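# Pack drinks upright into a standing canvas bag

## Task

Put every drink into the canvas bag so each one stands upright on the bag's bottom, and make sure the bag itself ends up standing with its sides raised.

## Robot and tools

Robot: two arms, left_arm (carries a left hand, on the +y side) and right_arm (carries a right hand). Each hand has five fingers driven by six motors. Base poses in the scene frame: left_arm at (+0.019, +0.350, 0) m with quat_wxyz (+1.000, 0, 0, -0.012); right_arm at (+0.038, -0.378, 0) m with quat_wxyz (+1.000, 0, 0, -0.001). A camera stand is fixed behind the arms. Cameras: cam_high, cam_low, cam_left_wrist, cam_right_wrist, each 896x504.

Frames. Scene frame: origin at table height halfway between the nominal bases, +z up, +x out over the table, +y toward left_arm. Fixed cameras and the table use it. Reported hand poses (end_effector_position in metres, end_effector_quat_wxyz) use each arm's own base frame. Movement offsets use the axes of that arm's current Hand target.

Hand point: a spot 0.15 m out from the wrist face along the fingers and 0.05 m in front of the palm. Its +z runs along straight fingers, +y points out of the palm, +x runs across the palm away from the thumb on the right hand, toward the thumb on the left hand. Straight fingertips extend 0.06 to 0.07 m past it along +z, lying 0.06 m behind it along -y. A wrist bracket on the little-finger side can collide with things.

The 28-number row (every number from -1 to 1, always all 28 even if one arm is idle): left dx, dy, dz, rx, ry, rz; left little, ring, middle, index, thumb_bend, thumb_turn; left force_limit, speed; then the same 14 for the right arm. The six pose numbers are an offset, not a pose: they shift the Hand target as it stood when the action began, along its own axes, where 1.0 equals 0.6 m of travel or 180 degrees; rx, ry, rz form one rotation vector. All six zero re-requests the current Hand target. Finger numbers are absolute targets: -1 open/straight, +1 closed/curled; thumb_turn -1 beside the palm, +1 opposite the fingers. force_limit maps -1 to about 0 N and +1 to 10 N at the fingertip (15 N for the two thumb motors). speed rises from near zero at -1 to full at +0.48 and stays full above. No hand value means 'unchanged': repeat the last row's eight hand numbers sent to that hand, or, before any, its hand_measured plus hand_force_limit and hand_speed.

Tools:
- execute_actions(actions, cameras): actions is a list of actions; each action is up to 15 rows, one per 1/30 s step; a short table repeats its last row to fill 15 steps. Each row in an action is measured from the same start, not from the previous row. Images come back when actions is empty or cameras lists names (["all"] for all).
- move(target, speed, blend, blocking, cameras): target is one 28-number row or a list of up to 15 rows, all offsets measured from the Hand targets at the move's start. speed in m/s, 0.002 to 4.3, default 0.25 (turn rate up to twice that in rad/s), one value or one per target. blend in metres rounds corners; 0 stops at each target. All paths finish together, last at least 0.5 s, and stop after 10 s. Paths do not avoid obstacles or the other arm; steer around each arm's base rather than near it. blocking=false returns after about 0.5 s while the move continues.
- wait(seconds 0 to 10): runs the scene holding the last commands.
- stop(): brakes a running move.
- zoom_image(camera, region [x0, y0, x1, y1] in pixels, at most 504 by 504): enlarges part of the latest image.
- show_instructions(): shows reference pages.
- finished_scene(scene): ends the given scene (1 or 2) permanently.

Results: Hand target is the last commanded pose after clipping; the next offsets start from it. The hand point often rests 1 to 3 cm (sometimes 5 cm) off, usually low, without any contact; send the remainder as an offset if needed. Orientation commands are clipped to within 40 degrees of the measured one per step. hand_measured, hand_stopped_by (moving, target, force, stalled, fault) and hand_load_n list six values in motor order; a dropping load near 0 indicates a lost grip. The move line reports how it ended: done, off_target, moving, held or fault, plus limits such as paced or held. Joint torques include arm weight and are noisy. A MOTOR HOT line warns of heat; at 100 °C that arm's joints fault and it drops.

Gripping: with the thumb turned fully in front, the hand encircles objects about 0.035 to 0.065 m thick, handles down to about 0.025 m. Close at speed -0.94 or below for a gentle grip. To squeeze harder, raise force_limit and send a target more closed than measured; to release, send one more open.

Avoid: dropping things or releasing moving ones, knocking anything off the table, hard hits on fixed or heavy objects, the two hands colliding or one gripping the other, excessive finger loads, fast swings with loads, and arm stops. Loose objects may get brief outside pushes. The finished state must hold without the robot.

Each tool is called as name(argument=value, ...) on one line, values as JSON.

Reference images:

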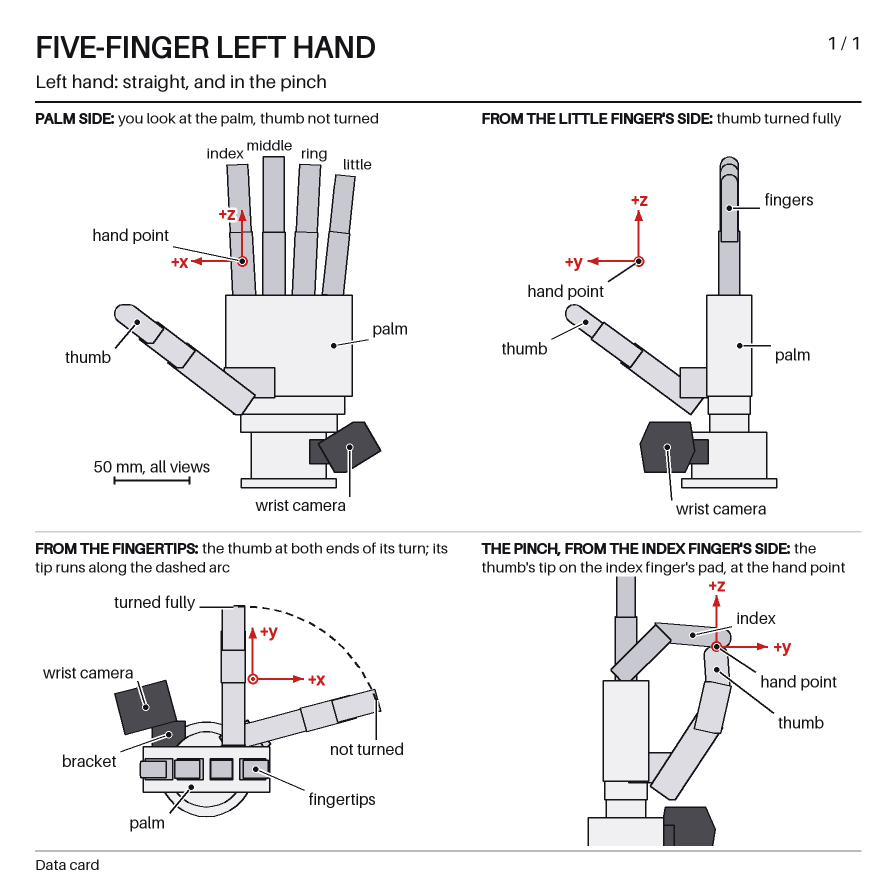

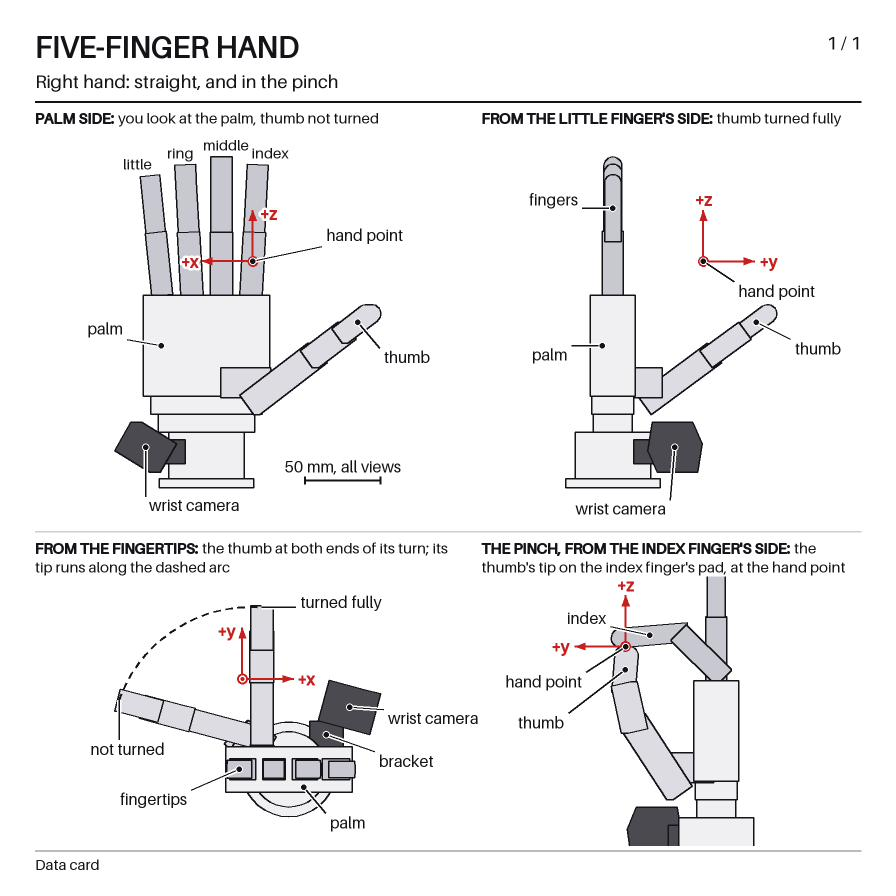

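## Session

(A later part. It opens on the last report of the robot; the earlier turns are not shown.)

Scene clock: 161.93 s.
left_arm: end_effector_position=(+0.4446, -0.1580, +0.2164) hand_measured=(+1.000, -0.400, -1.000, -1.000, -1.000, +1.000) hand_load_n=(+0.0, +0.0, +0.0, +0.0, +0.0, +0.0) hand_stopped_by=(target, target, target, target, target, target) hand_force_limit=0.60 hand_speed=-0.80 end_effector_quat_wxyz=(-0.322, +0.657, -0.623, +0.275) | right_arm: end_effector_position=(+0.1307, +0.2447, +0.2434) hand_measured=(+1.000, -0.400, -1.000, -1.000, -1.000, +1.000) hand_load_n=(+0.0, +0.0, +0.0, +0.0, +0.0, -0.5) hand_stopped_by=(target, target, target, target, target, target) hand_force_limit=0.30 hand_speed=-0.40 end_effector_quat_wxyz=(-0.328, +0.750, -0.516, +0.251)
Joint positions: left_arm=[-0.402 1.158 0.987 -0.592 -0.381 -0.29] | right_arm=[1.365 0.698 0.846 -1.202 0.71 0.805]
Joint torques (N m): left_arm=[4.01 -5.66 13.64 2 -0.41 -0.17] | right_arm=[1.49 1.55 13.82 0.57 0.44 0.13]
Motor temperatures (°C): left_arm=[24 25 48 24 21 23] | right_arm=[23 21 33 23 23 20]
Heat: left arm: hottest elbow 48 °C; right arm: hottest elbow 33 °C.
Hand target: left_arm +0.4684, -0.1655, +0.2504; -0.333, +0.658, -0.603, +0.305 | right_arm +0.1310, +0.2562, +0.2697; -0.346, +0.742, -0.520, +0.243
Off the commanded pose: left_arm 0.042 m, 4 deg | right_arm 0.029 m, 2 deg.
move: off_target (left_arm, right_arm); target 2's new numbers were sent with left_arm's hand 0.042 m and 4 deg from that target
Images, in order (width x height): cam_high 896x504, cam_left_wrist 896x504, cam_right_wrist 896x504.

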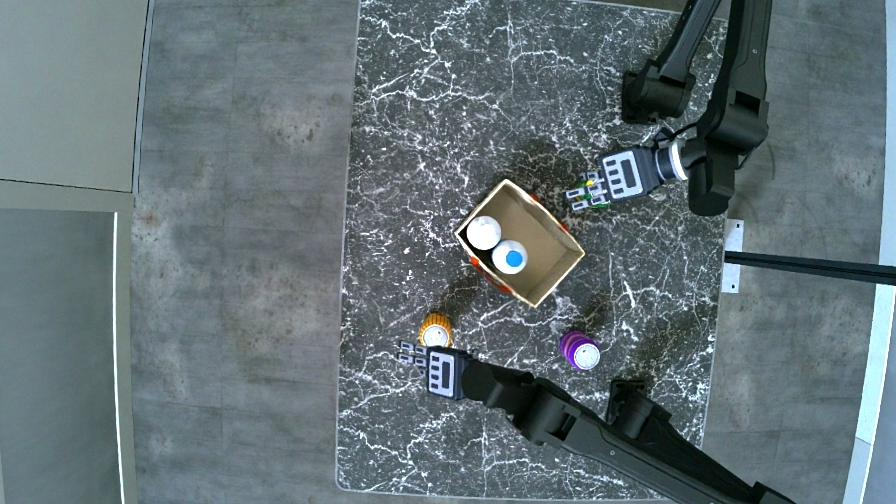

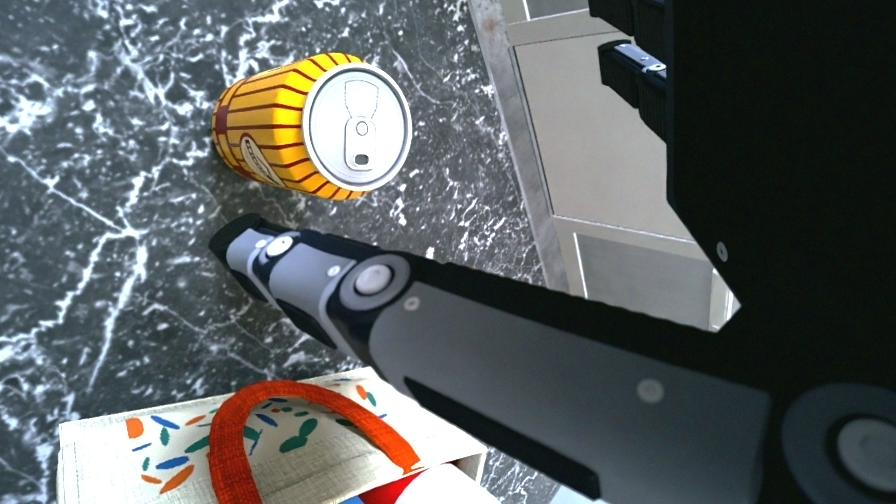

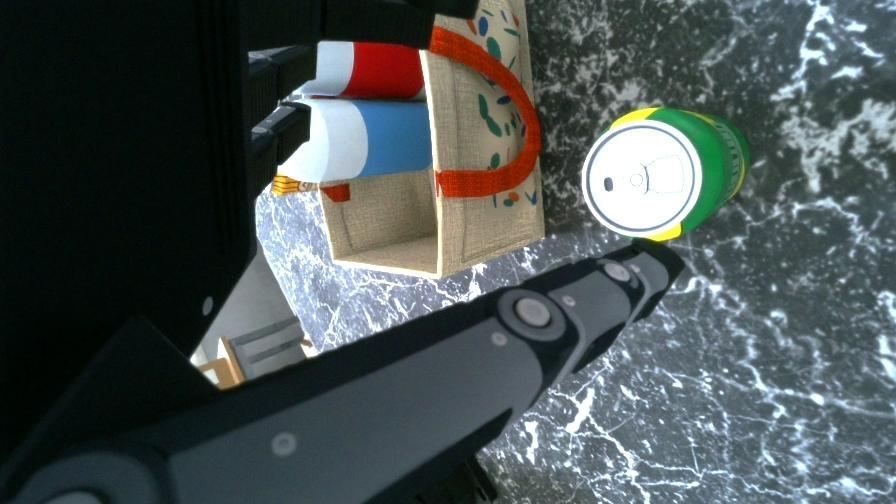

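move(target=[0.001,0.1597,0.1206,-0.0206,0,0,1,-0.4,-1,-1,-1,1,0.3,-0.4,0.0141,0.1543,0.1343,0,0,0,1,-0.4,-1,-1,-1,1,0.3,-0.4], speed=0.12, cameras=["cam_high","cam_right_wrist","cam_left_wrist"])

zoom_image(camera="cam_high", region=[530, 150, 650, 250])

zoom_image(camera="cam_high", region=[380, 290, 500, 400])

Scene clock: 198.50 s.
left_arm: end_effector_position=(+0.4694, -0.1689, +0.1405) hand_measured=(+1.000, -0.400, -1.000, -1.000, -1.000, +1.000) hand_load_n=(+0.0, +0.0, +0.0, +0.0, +0.0, +0.0) hand_stopped_by=(target, target, target, target, target, target) hand_force_limit=0.30 hand_speed=-0.40 end_effector_quat_wxyz=(-0.315, +0.661, -0.616, +0.288) | right_arm: end_effector_position=(+0.1336, +0.2487, +0.1458) hand_measured=(+1.000, -0.400, -1.000, -1.000, -1.000, +1.000) hand_load_n=(+0.0, +0.0, +0.0, +0.0, +0.0, +0.0) hand_stopped_by=(target, target, target, target, target, target) hand_force_limit=0.30 hand_speed=-0.40 end_effector_quat_wxyz=(-0.340, +0.746, -0.518, +0.244)
Joint positions: left_arm=[-0.392 1.285 0.876 -0.336 -0.359 -0.304] | right_arm=[1.352 0.68 0.573 -0.908 0.701 0.788]
Joint torques (N m): left_arm=[4.54 -6.3 7.61 2.11 -0.11 -0.24] | right_arm=[0.09 -0.21 8.55 1.8 0.17 -0.03]
Heat: left arm: hottest elbow 52 °C; right arm: hottest elbow 36 °C.
Hand target: left_arm +0.4699, -0.1658, +0.1300; -0.312, +0.668, -0.613, +0.285 | right_arm +0.1360, +0.2490, +0.1471; -0.346, +0.742, -0.520, +0.243
Off the commanded pose: left_arm 0.011 m, 1 deg | right_arm 0.003 m, 1 deg.
move: off_target (left_arm)
Images, in order (width x height): cam_high 896x504, cam_left_wrist 896x504, cam_right_wrist 896x504.

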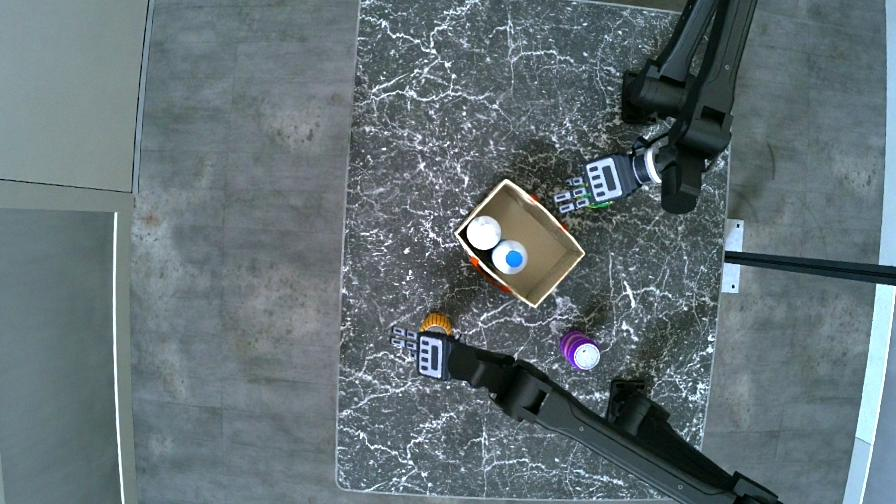

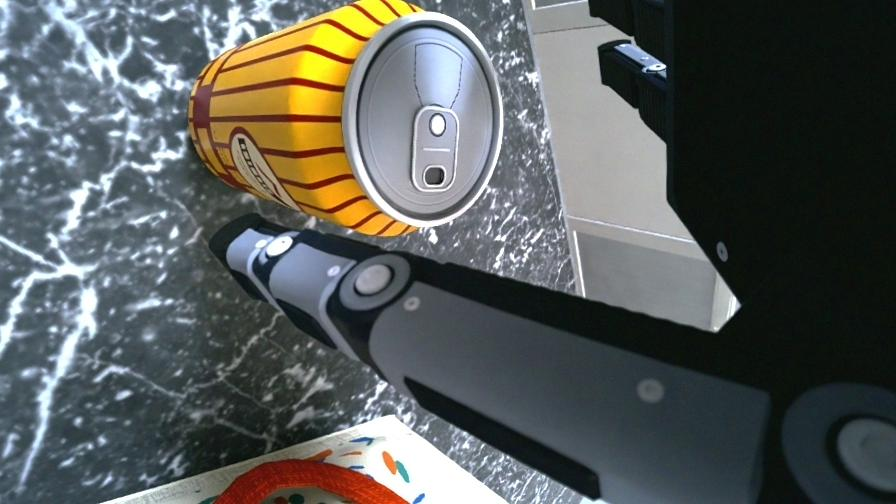

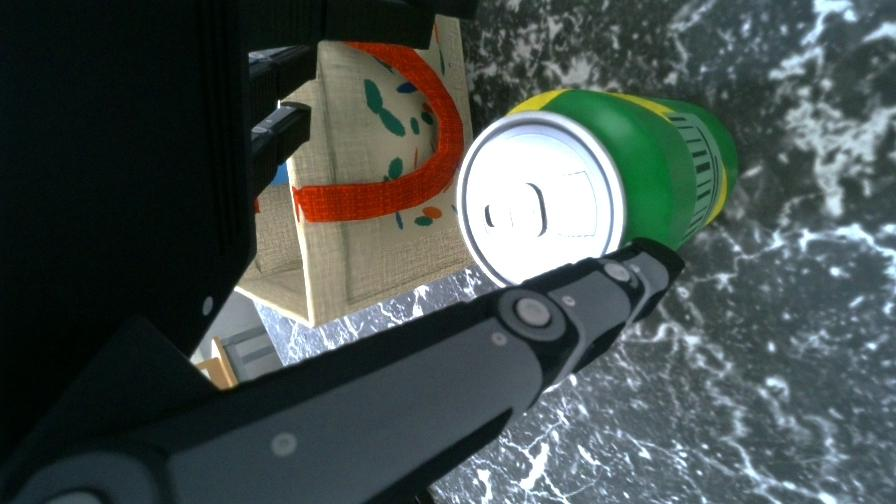

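Scaled by 4.200.

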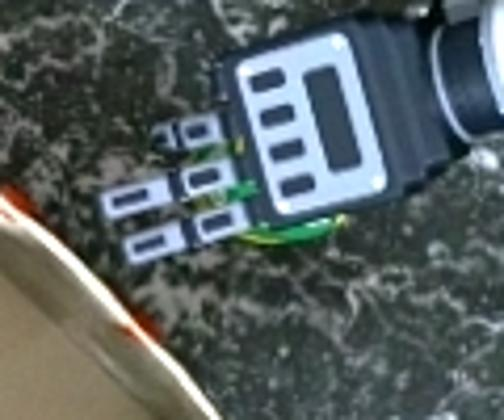

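Scaled by 4.200.

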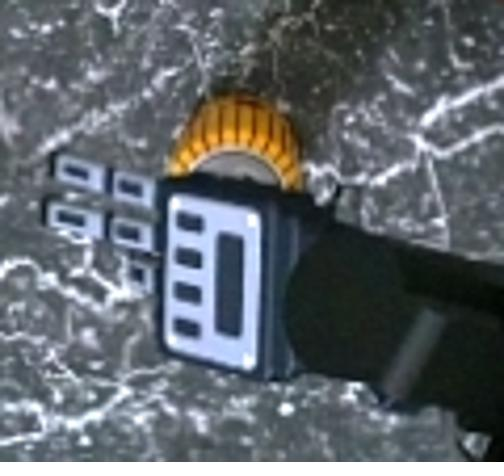

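move(target=[[0,0.0345,0.0289,0,0,0,1,-0.4,-1,-1,-1,1,0.3,-0.4,-0.0102,-0.0836,-0.056,0.07,0,0,1,-0.4,-1,-1,-1,1,0.3,-0.4],[0,0.0345,0.0289,0,0,0,1,-0.4,0.1,0.1,0.4,1,0.6,-0.85,-0.0102,-0.0836,-0.056,0.07,0,0,1,-0.4,-1,-1,-1,1,0.3,-0.4]], speed=0.08, cameras=["cam_high","cam_right_wrist","cam_left_wrist"])

zoom_image(camera="cam_high", region=[530, 150, 650, 250])

Scene clock: 227.03 s.
left_arm: end_effector_position=(+0.4712, -0.1696, +0.1158) hand_measured=(+1.000, -0.400, -0.336, -0.296, -0.646, +1.000) hand_load_n=(+0.0, +0.0, +5.0, +8.0, +13.5, -0.5) hand_stopped_by=(target, target, force, force, force, target) hand_force_limit=0.60 hand_speed=-0.85 end_effector_quat_wxyz=(-0.316, +0.661, -0.615, +0.291) | right_arm: end_effector_position=(+0.1414, +0.2454, +0.1796) hand_measured=(+1.000, -0.400, -1.000, -1.000, -1.000, +1.000) hand_load_n=(+0.0, +0.0, -0.5, +0.0, +0.0, +0.0) hand_stopped_by=(target, target, target, target, target, target) hand_force_limit=0.30 hand_speed=-0.40 end_effector_quat_wxyz=(-0.402, +0.712, -0.485, +0.312)
Joint positions: left_arm=[-0.392 1.321 0.833 -0.252 -0.358 -0.305] | right_arm=[1.481 0.62 0.573 -0.907 0.937 0.787]
Joint torques (N m): left_arm=[5.3 -6.83 7.24 2.04 -0.16 -0.25] | right_arm=[1.55 0.38 12.9 1.11 0.52 0.07]
Heat: left arm: hottest elbow 47 °C; right arm: hottest elbow 33 °C.
Hand target: left_arm +0.4699, -0.1657, +0.1031; -0.312, +0.668, -0.613, +0.285 | right_arm +0.1401, +0.2570, +0.2071; -0.426, +0.700, -0.490, +0.298
Off the commanded pose: left_arm 0.013 m, 1 deg | right_arm 0.030 m, 4 deg.
move: off_target (left_arm, right_arm); target 2's new numbers were sent with left_arm's hand 0.014 m and 1 deg from that target
Images, in order (width x height): cam_high 896x504, cam_left_wrist 896x504, cam_right_wrist 896x504.

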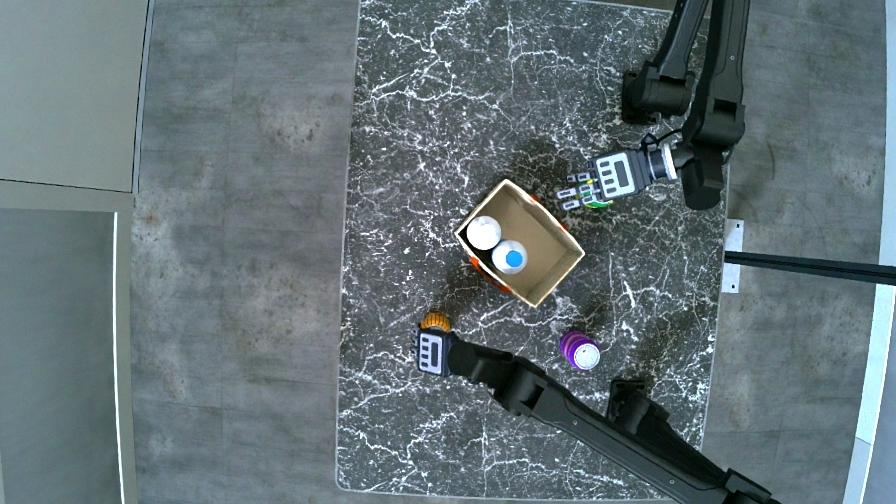

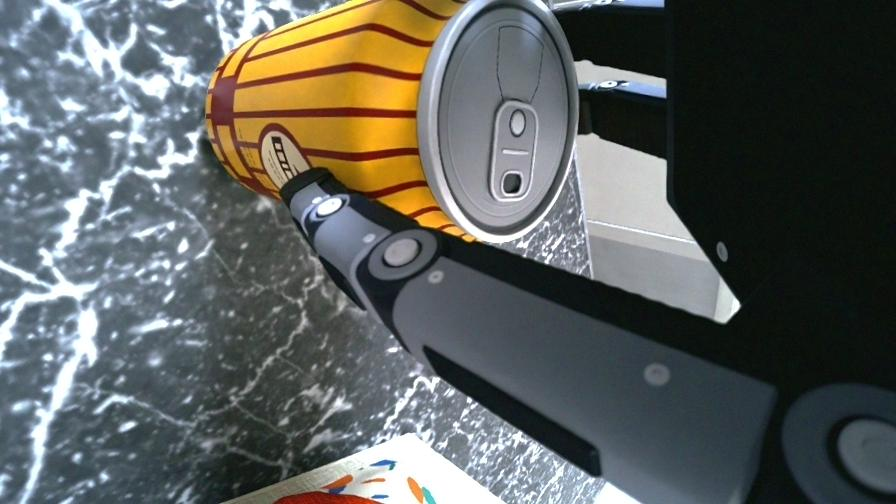

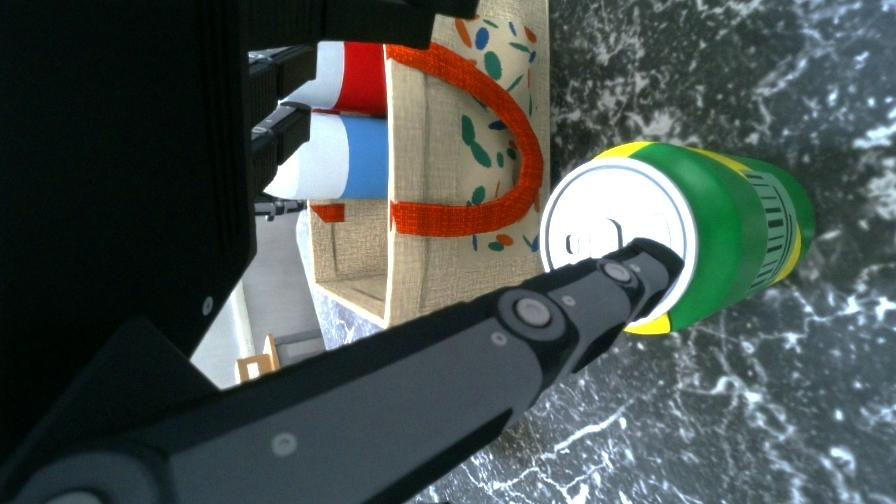

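Scaled by 4.200.

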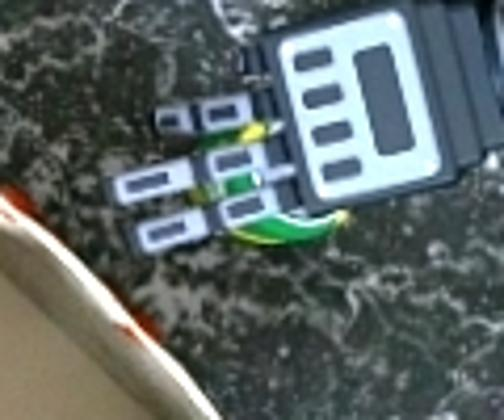

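wait(seconds=0, cameras=["cam_high","cam_right_wrist"])

Scene clock: 244.10 s.
left_arm: end_effector_position=(+0.4712, -0.1696, +0.1158) hand_measured=(+1.000, -0.400, -0.336, -0.296, -0.646, +1.000) hand_load_n=(+0.0, +0.0, +5.0, +8.0, +14.0, -0.5) hand_stopped_by=(target, target, force, force, force, target) hand_force_limit=0.60 hand_speed=-0.85 end_effector_quat_wxyz=(-0.316, +0.661, -0.615, +0.291) | right_arm: end_effector_position=(+0.1414, +0.2454, +0.1796) hand_measured=(+1.000, -0.400, -1.000, -1.000, -1.000, +1.000) hand_load_n=(+0.0, +0.0, +0.0, -0.5, +0.0, +0.0) hand_stopped_by=(target, target, target, target, target, target) hand_force_limit=0.30 hand_speed=-0.40 end_effector_quat_wxyz=(-0.402, +0.712, -0.485, +0.312)
Joint positions: left_arm=[-0.392 1.321 0.833 -0.252 -0.358 -0.305] | right_arm=[1.481 0.62 0.573 -0.907 0.937 0.787]
Joint torques (N m): left_arm=[4.84 -6.42 7.15 2.03 -0.16 -0.18] | right_arm=[1.55 0.38 12.92 1.11 0.52 0.07]
Heat: left arm: hottest elbow 44 °C; right arm: hottest elbow 34 °C.
Hand target: left_arm +0.4699, -0.1657, +0.1031; -0.312, +0.668, -0.613, +0.285 | right_arm +0.1401, +0.2570, +0.2071; -0.426, +0.700, -0.490, +0.298
Off the commanded pose: left_arm 0.013 m, 1 deg | right_arm 0.030 m, 4 deg.
Images, in order (width x height): cam_high 896x504, cam_right_wrist 896x504.

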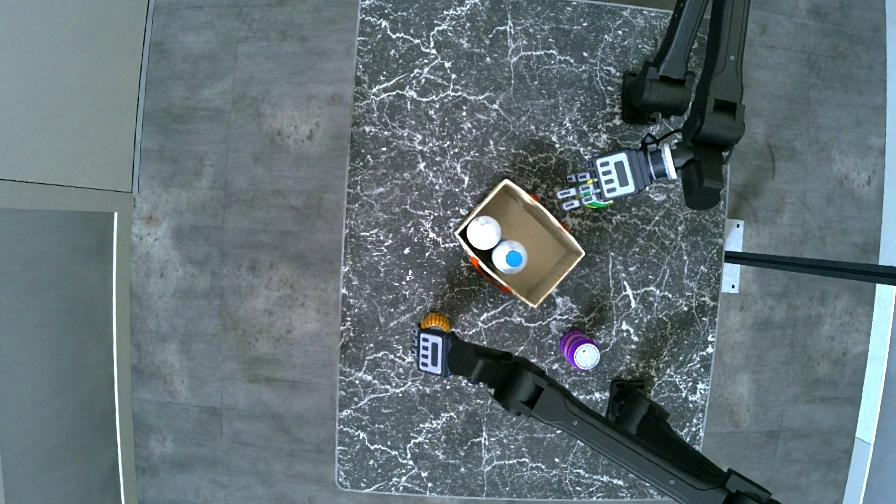

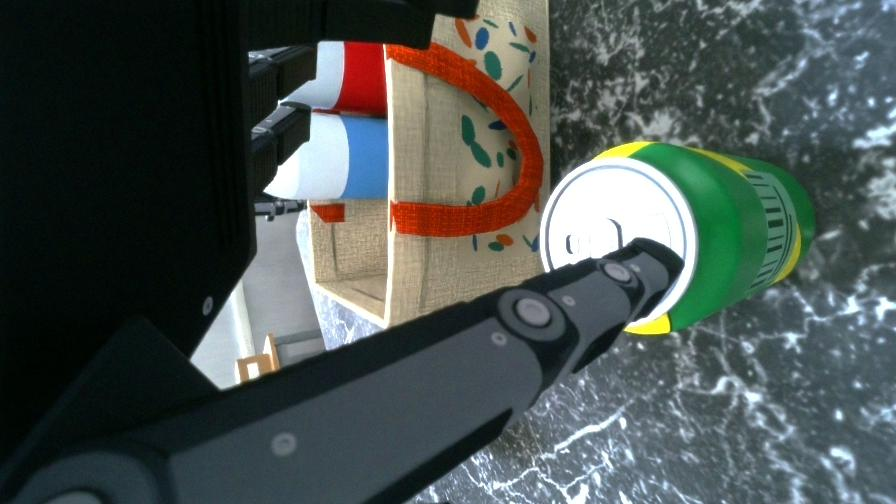

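zoom_image(camera="cam_high", region=[540, 130, 680, 230])

wait(seconds=0, cameras=["cam_low"])

Scaled by 3.600.

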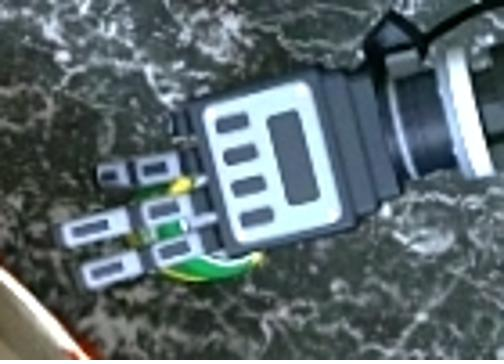

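Scene clock: 265.00 s.
left_arm: end_effector_position=(+0.4712, -0.1696, +0.1158) hand_measured=(+1.000, -0.400, -0.336, -0.296, -0.646, +1.000) hand_load_n=(+0.0, -0.5, +5.0, +8.0, +13.5, -0.5) hand_stopped_by=(target, target, force, force, force, target) hand_force_limit=0.60 hand_speed=-0.85 end_effector_quat_wxyz=(-0.316, +0.661, -0.615, +0.291) | right_arm: end_effector_position=(+0.1414, +0.2454, +0.1796) hand_measured=(+1.000, -0.400, -1.000, -1.000, -1.000, +1.000) hand_load_n=(+0.0, +0.0, +0.0, +0.0, +0.0, +0.0) hand_stopped_by=(target, target, target, target, target, target) hand_force_limit=0.30 hand_speed=-0.40 end_effector_quat_wxyz=(-0.402, +0.712, -0.485, +0.312)
Joint positions: left_arm=[-0.392 1.321 0.833 -0.252 -0.358 -0.305] | right_arm=[1.481 0.62 0.573 -0.907 0.937 0.787]
Joint torques (N m): left_arm=[4.95 -7.24 7.25 2.02 -0.15 -0.19] | right_arm=[1.55 0.38 12.9 1.13 0.52 0.07]
Motor temperatures (°C): left_arm=[24 26 42 24 21 23] | right_arm=[23 21 34 23 23 20]
Heat: left arm: hottest elbow 42 °C; right arm: hottest elbow 34 °C.
Hand target: left_arm +0.4699, -0.1657, +0.1031; -0.312, +0.668, -0.613, +0.285 | right_arm +0.1401, +0.2570, +0.2071; -0.426, +0.700, -0.490, +0.298
Off the commanded pose: left_arm 0.013 m, 1 deg | right_arm 0.030 m, 4 deg.
Images, in order (width x height): cam_low 896x504.

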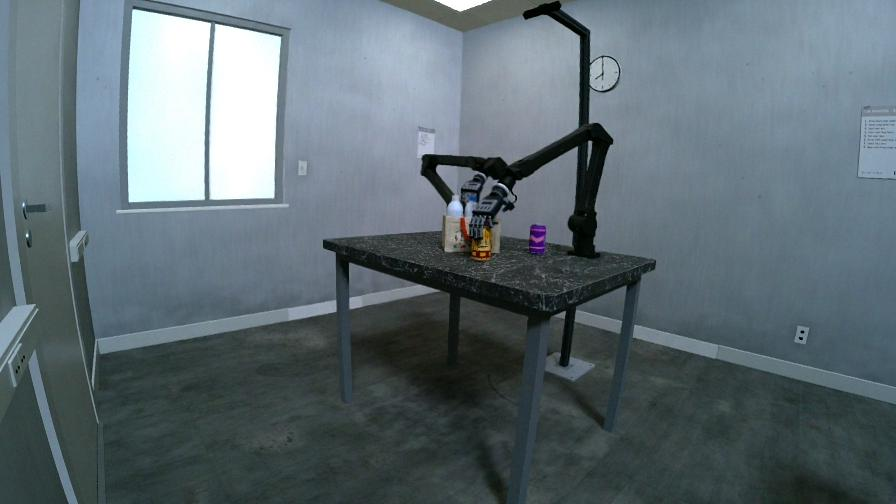

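move(target=[0,0,0,0,0,0,1,-0.4,0.1,0.1,0.4,1,0.6,-0.85,0.0056,0.1089,0.0325,0,0,0,1,-0.4,-1,-1,-1,1,0.3,-0.4], speed=0.1, cameras=["cam_high","cam_right_wrist"])

Scene clock: 277.83 s.
left_arm: end_effector_position=(+0.4712, -0.1696, +0.1158) hand_measured=(+1.000, -0.400, -0.336, -0.296, -0.646, +1.000) hand_load_n=(+0.0, +0.0, +5.0, +8.5, +13.5, -0.5) hand_stopped_by=(target, target, force, force, force, target) hand_force_limit=0.60 hand_speed=-0.85 end_effector_quat_wxyz=(-0.316, +0.661, -0.615, +0.291) | right_arm: end_effector_position=(+0.1308, +0.2463, +0.1412) hand_measured=(+1.000, -0.400, -1.000, -1.000, -1.000, +1.000) hand_load_n=(+0.0, +0.0, +0.0, +0.0, +0.5, -0.5) hand_stopped_by=(target, target, target, target, target, target) hand_force_limit=0.30 hand_speed=-0.40 end_effector_quat_wxyz=(-0.419, +0.703, -0.488, +0.303)
Joint positions: left_arm=[-0.392 1.321 0.833 -0.252 -0.358 -0.305] | right_arm=[1.543 0.614 0.462 -0.821 0.973 0.863]
Joint torques (N m): left_arm=[4.84 -6.65 7.25 1.85 -0.16 -0.2] | right_arm=[1.49 1.79 8.36 1.78 0.55 0.15]
Heat: left arm: hottest elbow 41 °C; right arm: hottest elbow 35 °C.
Hand target: left_arm +0.4699, -0.1657, +0.1031; -0.312, +0.668, -0.613, +0.285 | right_arm +0.1292, +0.2494, +0.1399; -0.426, +0.700, -0.490, +0.298
Off the commanded pose: left_arm 0.013 m, 1 deg | right_arm 0.004 m, 1 deg.
move: off_target (left_arm)
Images, in order (width x height): cam_high 896x504, cam_right_wrist 896x504.

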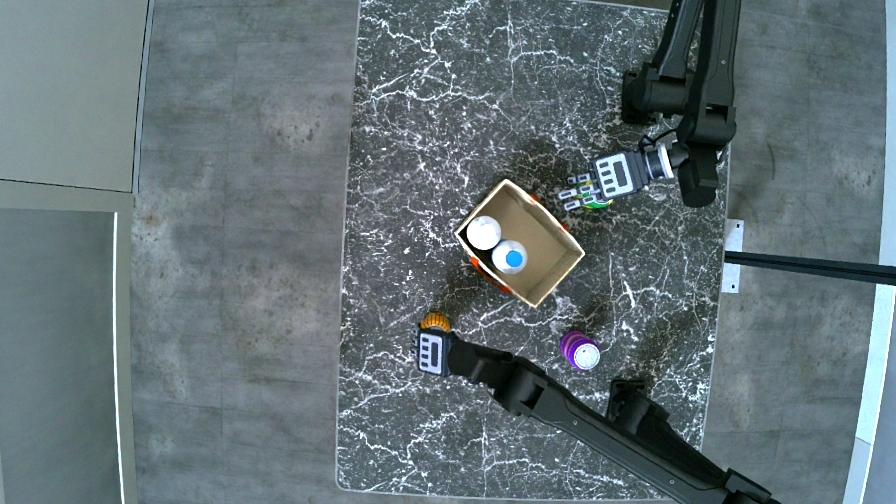

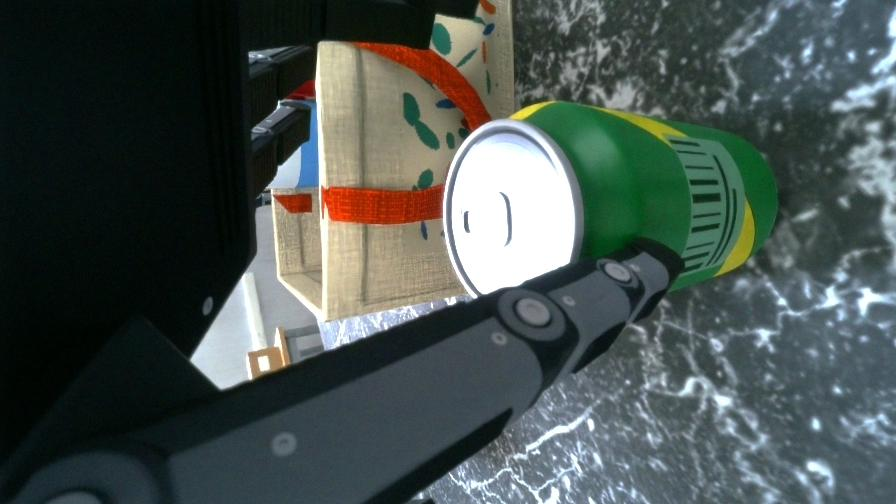

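zoom_image(camera="cam_high", region=[540, 140, 680, 240])

zoom_image(camera="cam_high", region=[400, 280, 540, 400])

Scaled by 3.600.

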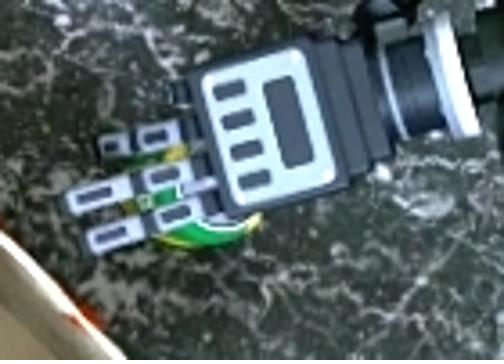

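Scaled by 3.600.

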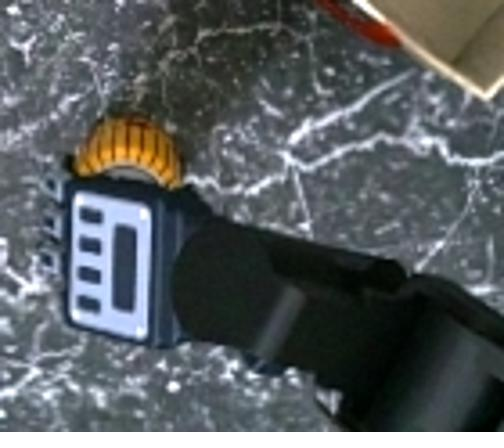

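wait(seconds=0, cameras=["cam_left_wrist"])

Scene clock: 304.07 s.
left_arm: end_effector_position=(+0.4712, -0.1696, +0.1158) hand_measured=(+1.000, -0.400, -0.336, -0.296, -0.646, +1.000) hand_load_n=(+0.0, +0.0, +5.0, +8.0, +13.5, -0.5) hand_stopped_by=(target, target, force, force, force, target) hand_force_limit=0.60 hand_speed=-0.85 end_effector_quat_wxyz=(-0.316, +0.661, -0.615, +0.291) | right_arm: end_effector_position=(+0.1308, +0.2462, +0.1410) hand_measured=(+1.000, -0.400, -1.000, -1.000, -1.000, +1.000) hand_load_n=(+0.0, -0.5, +0.0, +0.0, +0.0, -0.5) hand_stopped_by=(target, target, target, target, target, target) hand_force_limit=0.30 hand_speed=-0.40 end_effector_quat_wxyz=(-0.419, +0.703, -0.488, +0.303)
Joint positions: left_arm=[-0.392 1.321 0.833 -0.252 -0.358 -0.305] | right_arm=[1.543 0.614 0.462 -0.821 0.973 0.863]
Joint torques (N m): left_arm=[4.72 -6.95 7.35 1.87 -0.11 -0.23] | right_arm=[1.49 1.73 8.35 1.8 0.55 0.15]
Heat: left arm: hottest elbow 40 °C; right arm: hottest elbow 32 °C.
Hand target: left_arm +0.4699, -0.1657, +0.1031; -0.312, +0.668, -0.613, +0.285 | right_arm +0.1292, +0.2494, +0.1399; -0.426, +0.700, -0.490, +0.298
Off the commanded pose: left_arm 0.013 m, 1 deg | right_arm 0.004 m, 1 deg.
Images, in order (width x height): cam_left_wrist 896x504.

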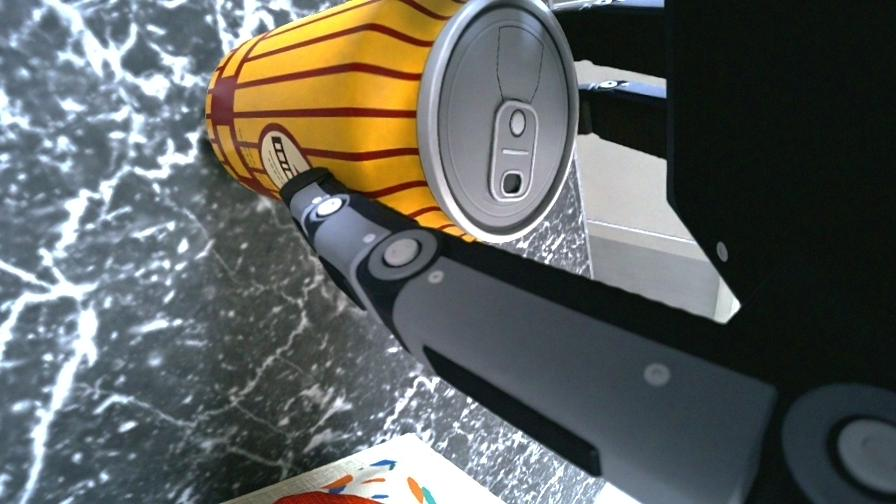

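zoom_image(camera="cam_left_wrist", region=[180, 0, 620, 300])

wait(seconds=0, cameras=["cam_right_wrist"])

zoom_image(camera="cam_right_wrist", region=[400, 50, 840, 350])

Scaled by 1.145.

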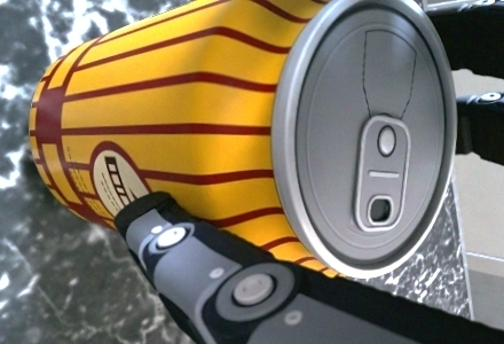

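Scene clock: 320.77 s.
left_arm: end_effector_position=(+0.4712, -0.1696, +0.1158) hand_measured=(+1.000, -0.400, -0.336, -0.296, -0.646, +1.000) hand_load_n=(+0.0, +0.0, +5.0, +8.0, +13.5, +0.0) hand_stopped_by=(target, target, force, force, force, target) hand_force_limit=0.60 hand_speed=-0.85 end_effector_quat_wxyz=(-0.316, +0.661, -0.615, +0.291) | right_arm: end_effector_position=(+0.1308, +0.2462, +0.1410) hand_measured=(+1.000, -0.400, -1.000, -1.000, -1.000, +1.000) hand_load_n=(+0.0, +0.0, +0.0, +0.0, +0.0, +0.0) hand_stopped_by=(target, target, target, target, target, target) hand_force_limit=0.30 hand_speed=-0.40 end_effector_quat_wxyz=(-0.419, +0.703, -0.488, +0.303)
Joint positions: left_arm=[-0.392 1.321 0.833 -0.252 -0.358 -0.305] | right_arm=[1.543 0.614 0.462 -0.821 0.973 0.863]
Joint torques (N m): left_arm=[4.37 -6.53 7.32 1.95 -0.11 -0.18] | right_arm=[1.49 1.79 8.36 1.78 0.56 0.15]
Heat: left arm: hottest elbow 39 °C; right arm: hottest elbow 31 °C.
Hand target: left_arm +0.4699, -0.1657, +0.1031; -0.312, +0.668, -0.613, +0.285 | right_arm +0.1292, +0.2494, +0.1399; -0.426, +0.700, -0.490, +0.298
Off the commanded pose: left_arm 0.013 m, 1 deg | right_arm 0.004 m, 1 deg.
Images, in order (width x height): cam_right_wrist 896x504.

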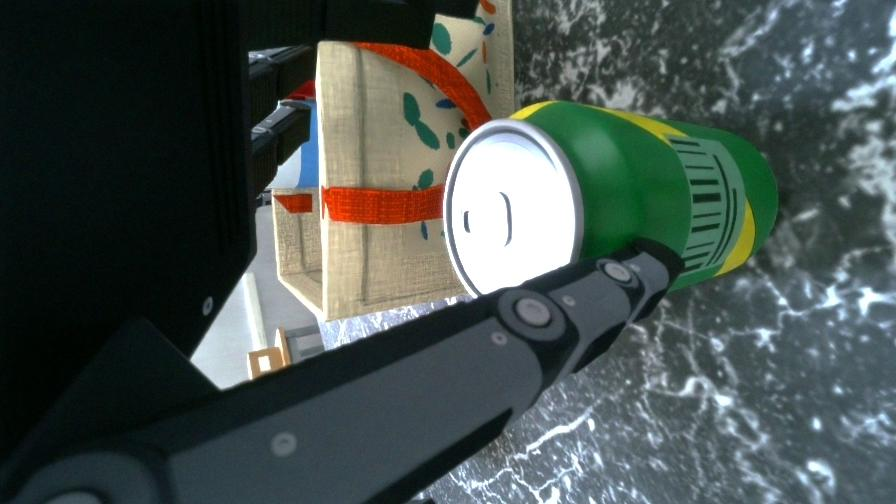

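Scaled by 1.145.

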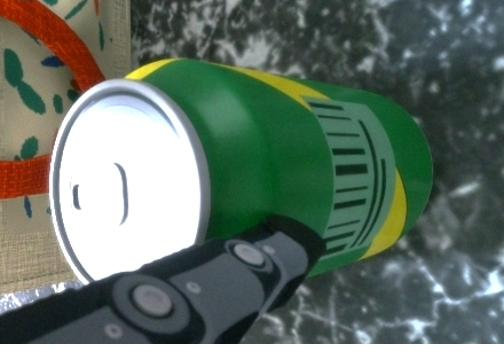

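move(target=[[0,0,0,0,0,0,1,-0.4,0.1,0.1,0.4,1,0.6,-0.85,-0.0217,0.0076,-0.0147,0,0,0,1,-0.4,-1,-1,-1,1,0.3,-0.4],[0,0,0,0,0,0,1,-0.4,0.1,0.1,0.4,1,0.6,-0.85,-0.0217,0.0372,0.0007,0,0,0,1,-0.4,-1,-1,-1,1,0.3,-0.4]], speed=0.1, cameras=["cam_high","cam_right_wrist"])

zoom_image(camera="cam_high", region=[540, 140, 680, 240])

Scene clock: 331.40 s.
left_arm: end_effector_position=(+0.4712, -0.1696, +0.1158) hand_measured=(+1.000, -0.400, -0.336, -0.296, -0.646, +1.000) hand_load_n=(+0.5, +0.0, +5.0, +8.0, +13.5, -0.5) hand_stopped_by=(target, target, force, force, force, target) hand_force_limit=0.60 hand_speed=-0.85 end_effector_quat_wxyz=(-0.316, +0.661, -0.615, +0.291) | right_arm: end_effector_position=(+0.1172, +0.2555, +0.1231) hand_measured=(+1.000, -0.400, -1.000, -1.000, -1.000, +1.000) hand_load_n=(+0.0, +0.0, +0.0, +0.0, +0.0, +0.0) hand_stopped_by=(target, target, target, target, target, target) hand_force_limit=0.30 hand_speed=-0.40 end_effector_quat_wxyz=(-0.424, +0.700, -0.491, +0.300)
Joint positions: left_arm=[-0.392 1.321 0.833 -0.252 -0.358 -0.305] | right_arm=[1.621 0.685 0.442 -0.821 1.015 0.988]
Joint torques (N m): left_arm=[4.72 -6.36 7.15 2.07 -0.11 -0.19] | right_arm=[1.44 2.14 8.21 1.54 0.56 0.12]
Heat: left arm: hottest elbow 39 °C; right arm: hottest elbow 31 °C.
Hand target: left_arm +0.4699, -0.1657, +0.1031; -0.312, +0.668, -0.613, +0.285 | right_arm +0.1154, +0.2584, +0.1201; -0.426, +0.700, -0.490, +0.298
Off the commanded pose: left_arm 0.013 m, 1 deg | right_arm 0.005 m, 0 deg.
move: off_target (left_arm)
Images, in order (width x height): cam_high 896x504, cam_right_wrist 896x504.

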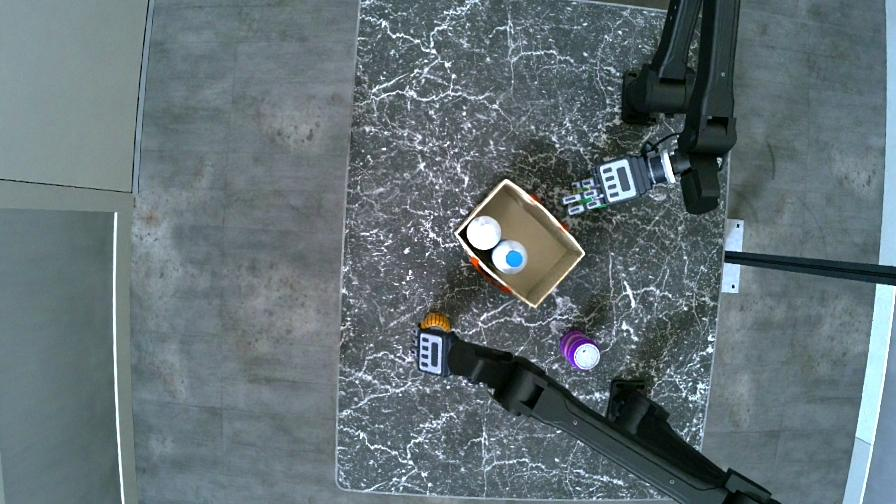

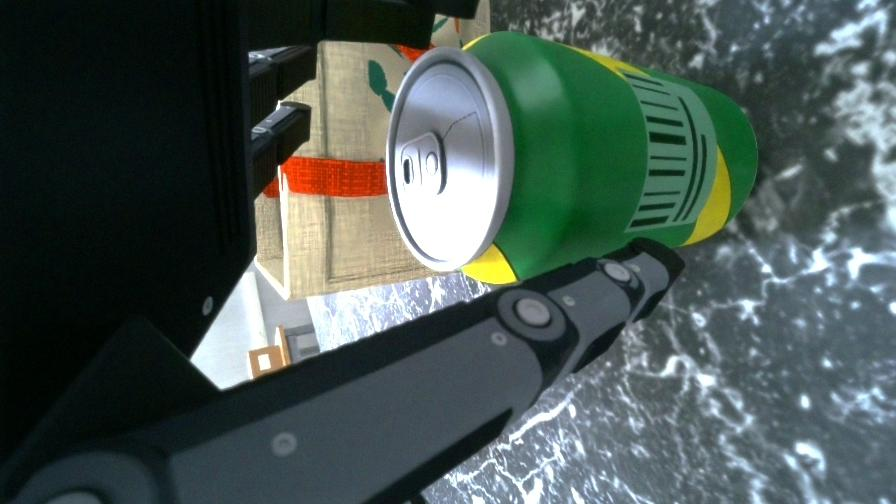

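Scaled by 3.600.

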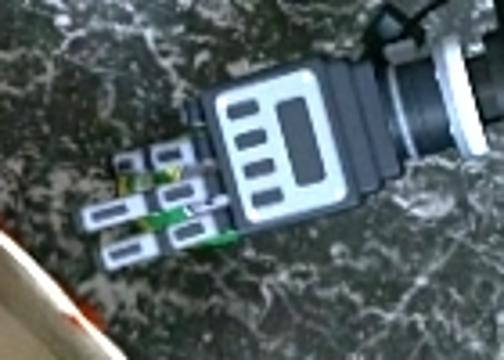

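move(target=[0,0,0,0,0,0,1,-0.4,0.1,0.1,0.4,1,0.6,-0.85,-0.005,0.0246,-0.0004,0,0,0,1,-0.4,-1,-1,-1,1,0.3,-0.4], speed=0.1, cameras=["cam_right_wrist"])

Scene clock: 342.47 s.
left_arm: end_effector_position=(+0.4712, -0.1696, +0.1158) hand_measured=(+1.000, -0.400, -0.336, -0.296, -0.646, +1.000) hand_load_n=(+0.0, +0.0, +5.0, +8.5, +13.5, -0.5) hand_stopped_by=(target, target, force, force, force, target) hand_force_limit=0.60 hand_speed=-0.85 end_effector_quat_wxyz=(-0.316, +0.661, -0.615, +0.291) | right_arm: end_effector_position=(+0.1099, +0.2574, +0.1107) hand_measured=(+1.000, -0.400, -1.000, -1.000, -1.000, +1.000) hand_load_n=(+0.0, +0.0, +0.0, +0.0, +0.0, +0.0) hand_stopped_by=(target, target, target, target, target, target) hand_force_limit=0.30 hand_speed=-0.40 end_effector_quat_wxyz=(-0.425, +0.699, -0.492, +0.298)
Joint positions: left_arm=[-0.392 1.321 0.833 -0.252 -0.358 -0.305] | right_arm=[1.661 0.721 0.425 -0.821 1.033 1.057]
Joint torques (N m): left_arm=[4.42 -7.06 7.28 2 -0.16 -0.22] | right_arm=[1.61 1.96 8.02 1.18 0.61 0.13]
Heat: left arm: hottest elbow 39 °C; right arm: hottest elbow 32 °C.
Hand target: left_arm +0.4699, -0.1657, +0.1031; -0.312, +0.668, -0.613, +0.285 | right_arm +0.1079, +0.2588, +0.1071; -0.426, +0.700, -0.490, +0.298
Off the commanded pose: left_arm 0.013 m, 1 deg | right_arm 0.004 m, 0 deg.
move: off_target (left_arm)
Images, in order (width x height): cam_right_wrist 896x504.

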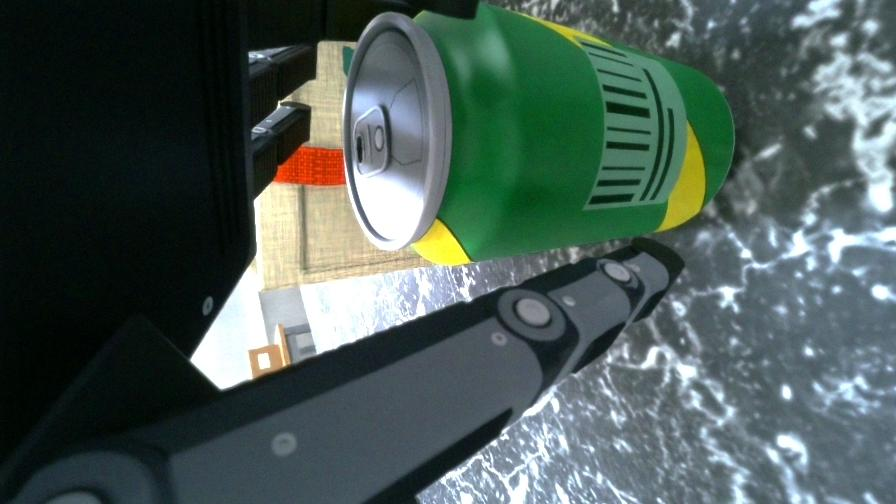

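move(target=[0,0,0,0,0,0,1,-0.4,0.1,0.1,0.4,1,0.6,-0.85,0,0,0,0,0,0,1,-0.4,0.1,0.1,0.4,1,0.6,-0.85], speed=0.1, cameras=["cam_right_wrist"])

Scene clock: 347.03 s.
left_arm: end_effector_position=(+0.4712, -0.1696, +0.1158) hand_measured=(+1.000, -0.400, -0.336, -0.296, -0.646, +1.000) hand_load_n=(+0.0, +0.0, +5.0, +8.0, +13.5, -0.5) hand_stopped_by=(target, target, force, force, force, target) hand_force_limit=0.60 hand_speed=-0.85 end_effector_quat_wxyz=(-0.316, +0.661, -0.615, +0.291) | right_arm: end_effector_position=(+0.1097, +0.2576, +0.1108) hand_measured=(+1.000, -0.400, -0.350, -0.240, -0.666, +1.000) hand_load_n=(+0.0, +0.0, +4.0, +9.0, +16.0, -0.5) hand_stopped_by=(target, target, force, force, force, target) hand_force_limit=0.60 hand_speed=-0.85 end_effector_quat_wxyz=(-0.426, +0.698, -0.492, +0.299)
Joint positions: left_arm=[-0.392 1.321 0.833 -0.252 -0.358 -0.305] | right_arm=[1.663 0.722 0.425 -0.821 1.035 1.058]
Joint torques (N m): left_arm=[4.54 -6.95 7.32 2.14 -0.15 -0.2] | right_arm=[1.44 1.9 8.01 1.17 0.53 0.12]
Heat: left arm: hottest elbow 39 °C; right arm: hottest elbow 32 °C.
Hand target: left_arm +0.4699, -0.1657, +0.1031; -0.312, +0.668, -0.613, +0.285 | right_arm +0.1078, +0.2588, +0.1071; -0.426, +0.700, -0.490, +0.298
Off the commanded pose: left_arm 0.013 m, 1 deg | right_arm 0.004 m, 0 deg.
move: off_target (left_arm)
Images, in order (width x height): cam_right_wrist 896x504.

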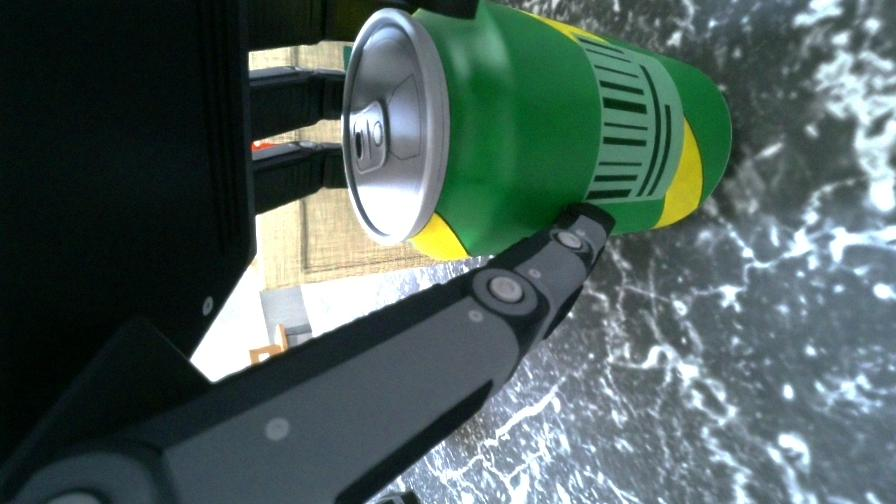

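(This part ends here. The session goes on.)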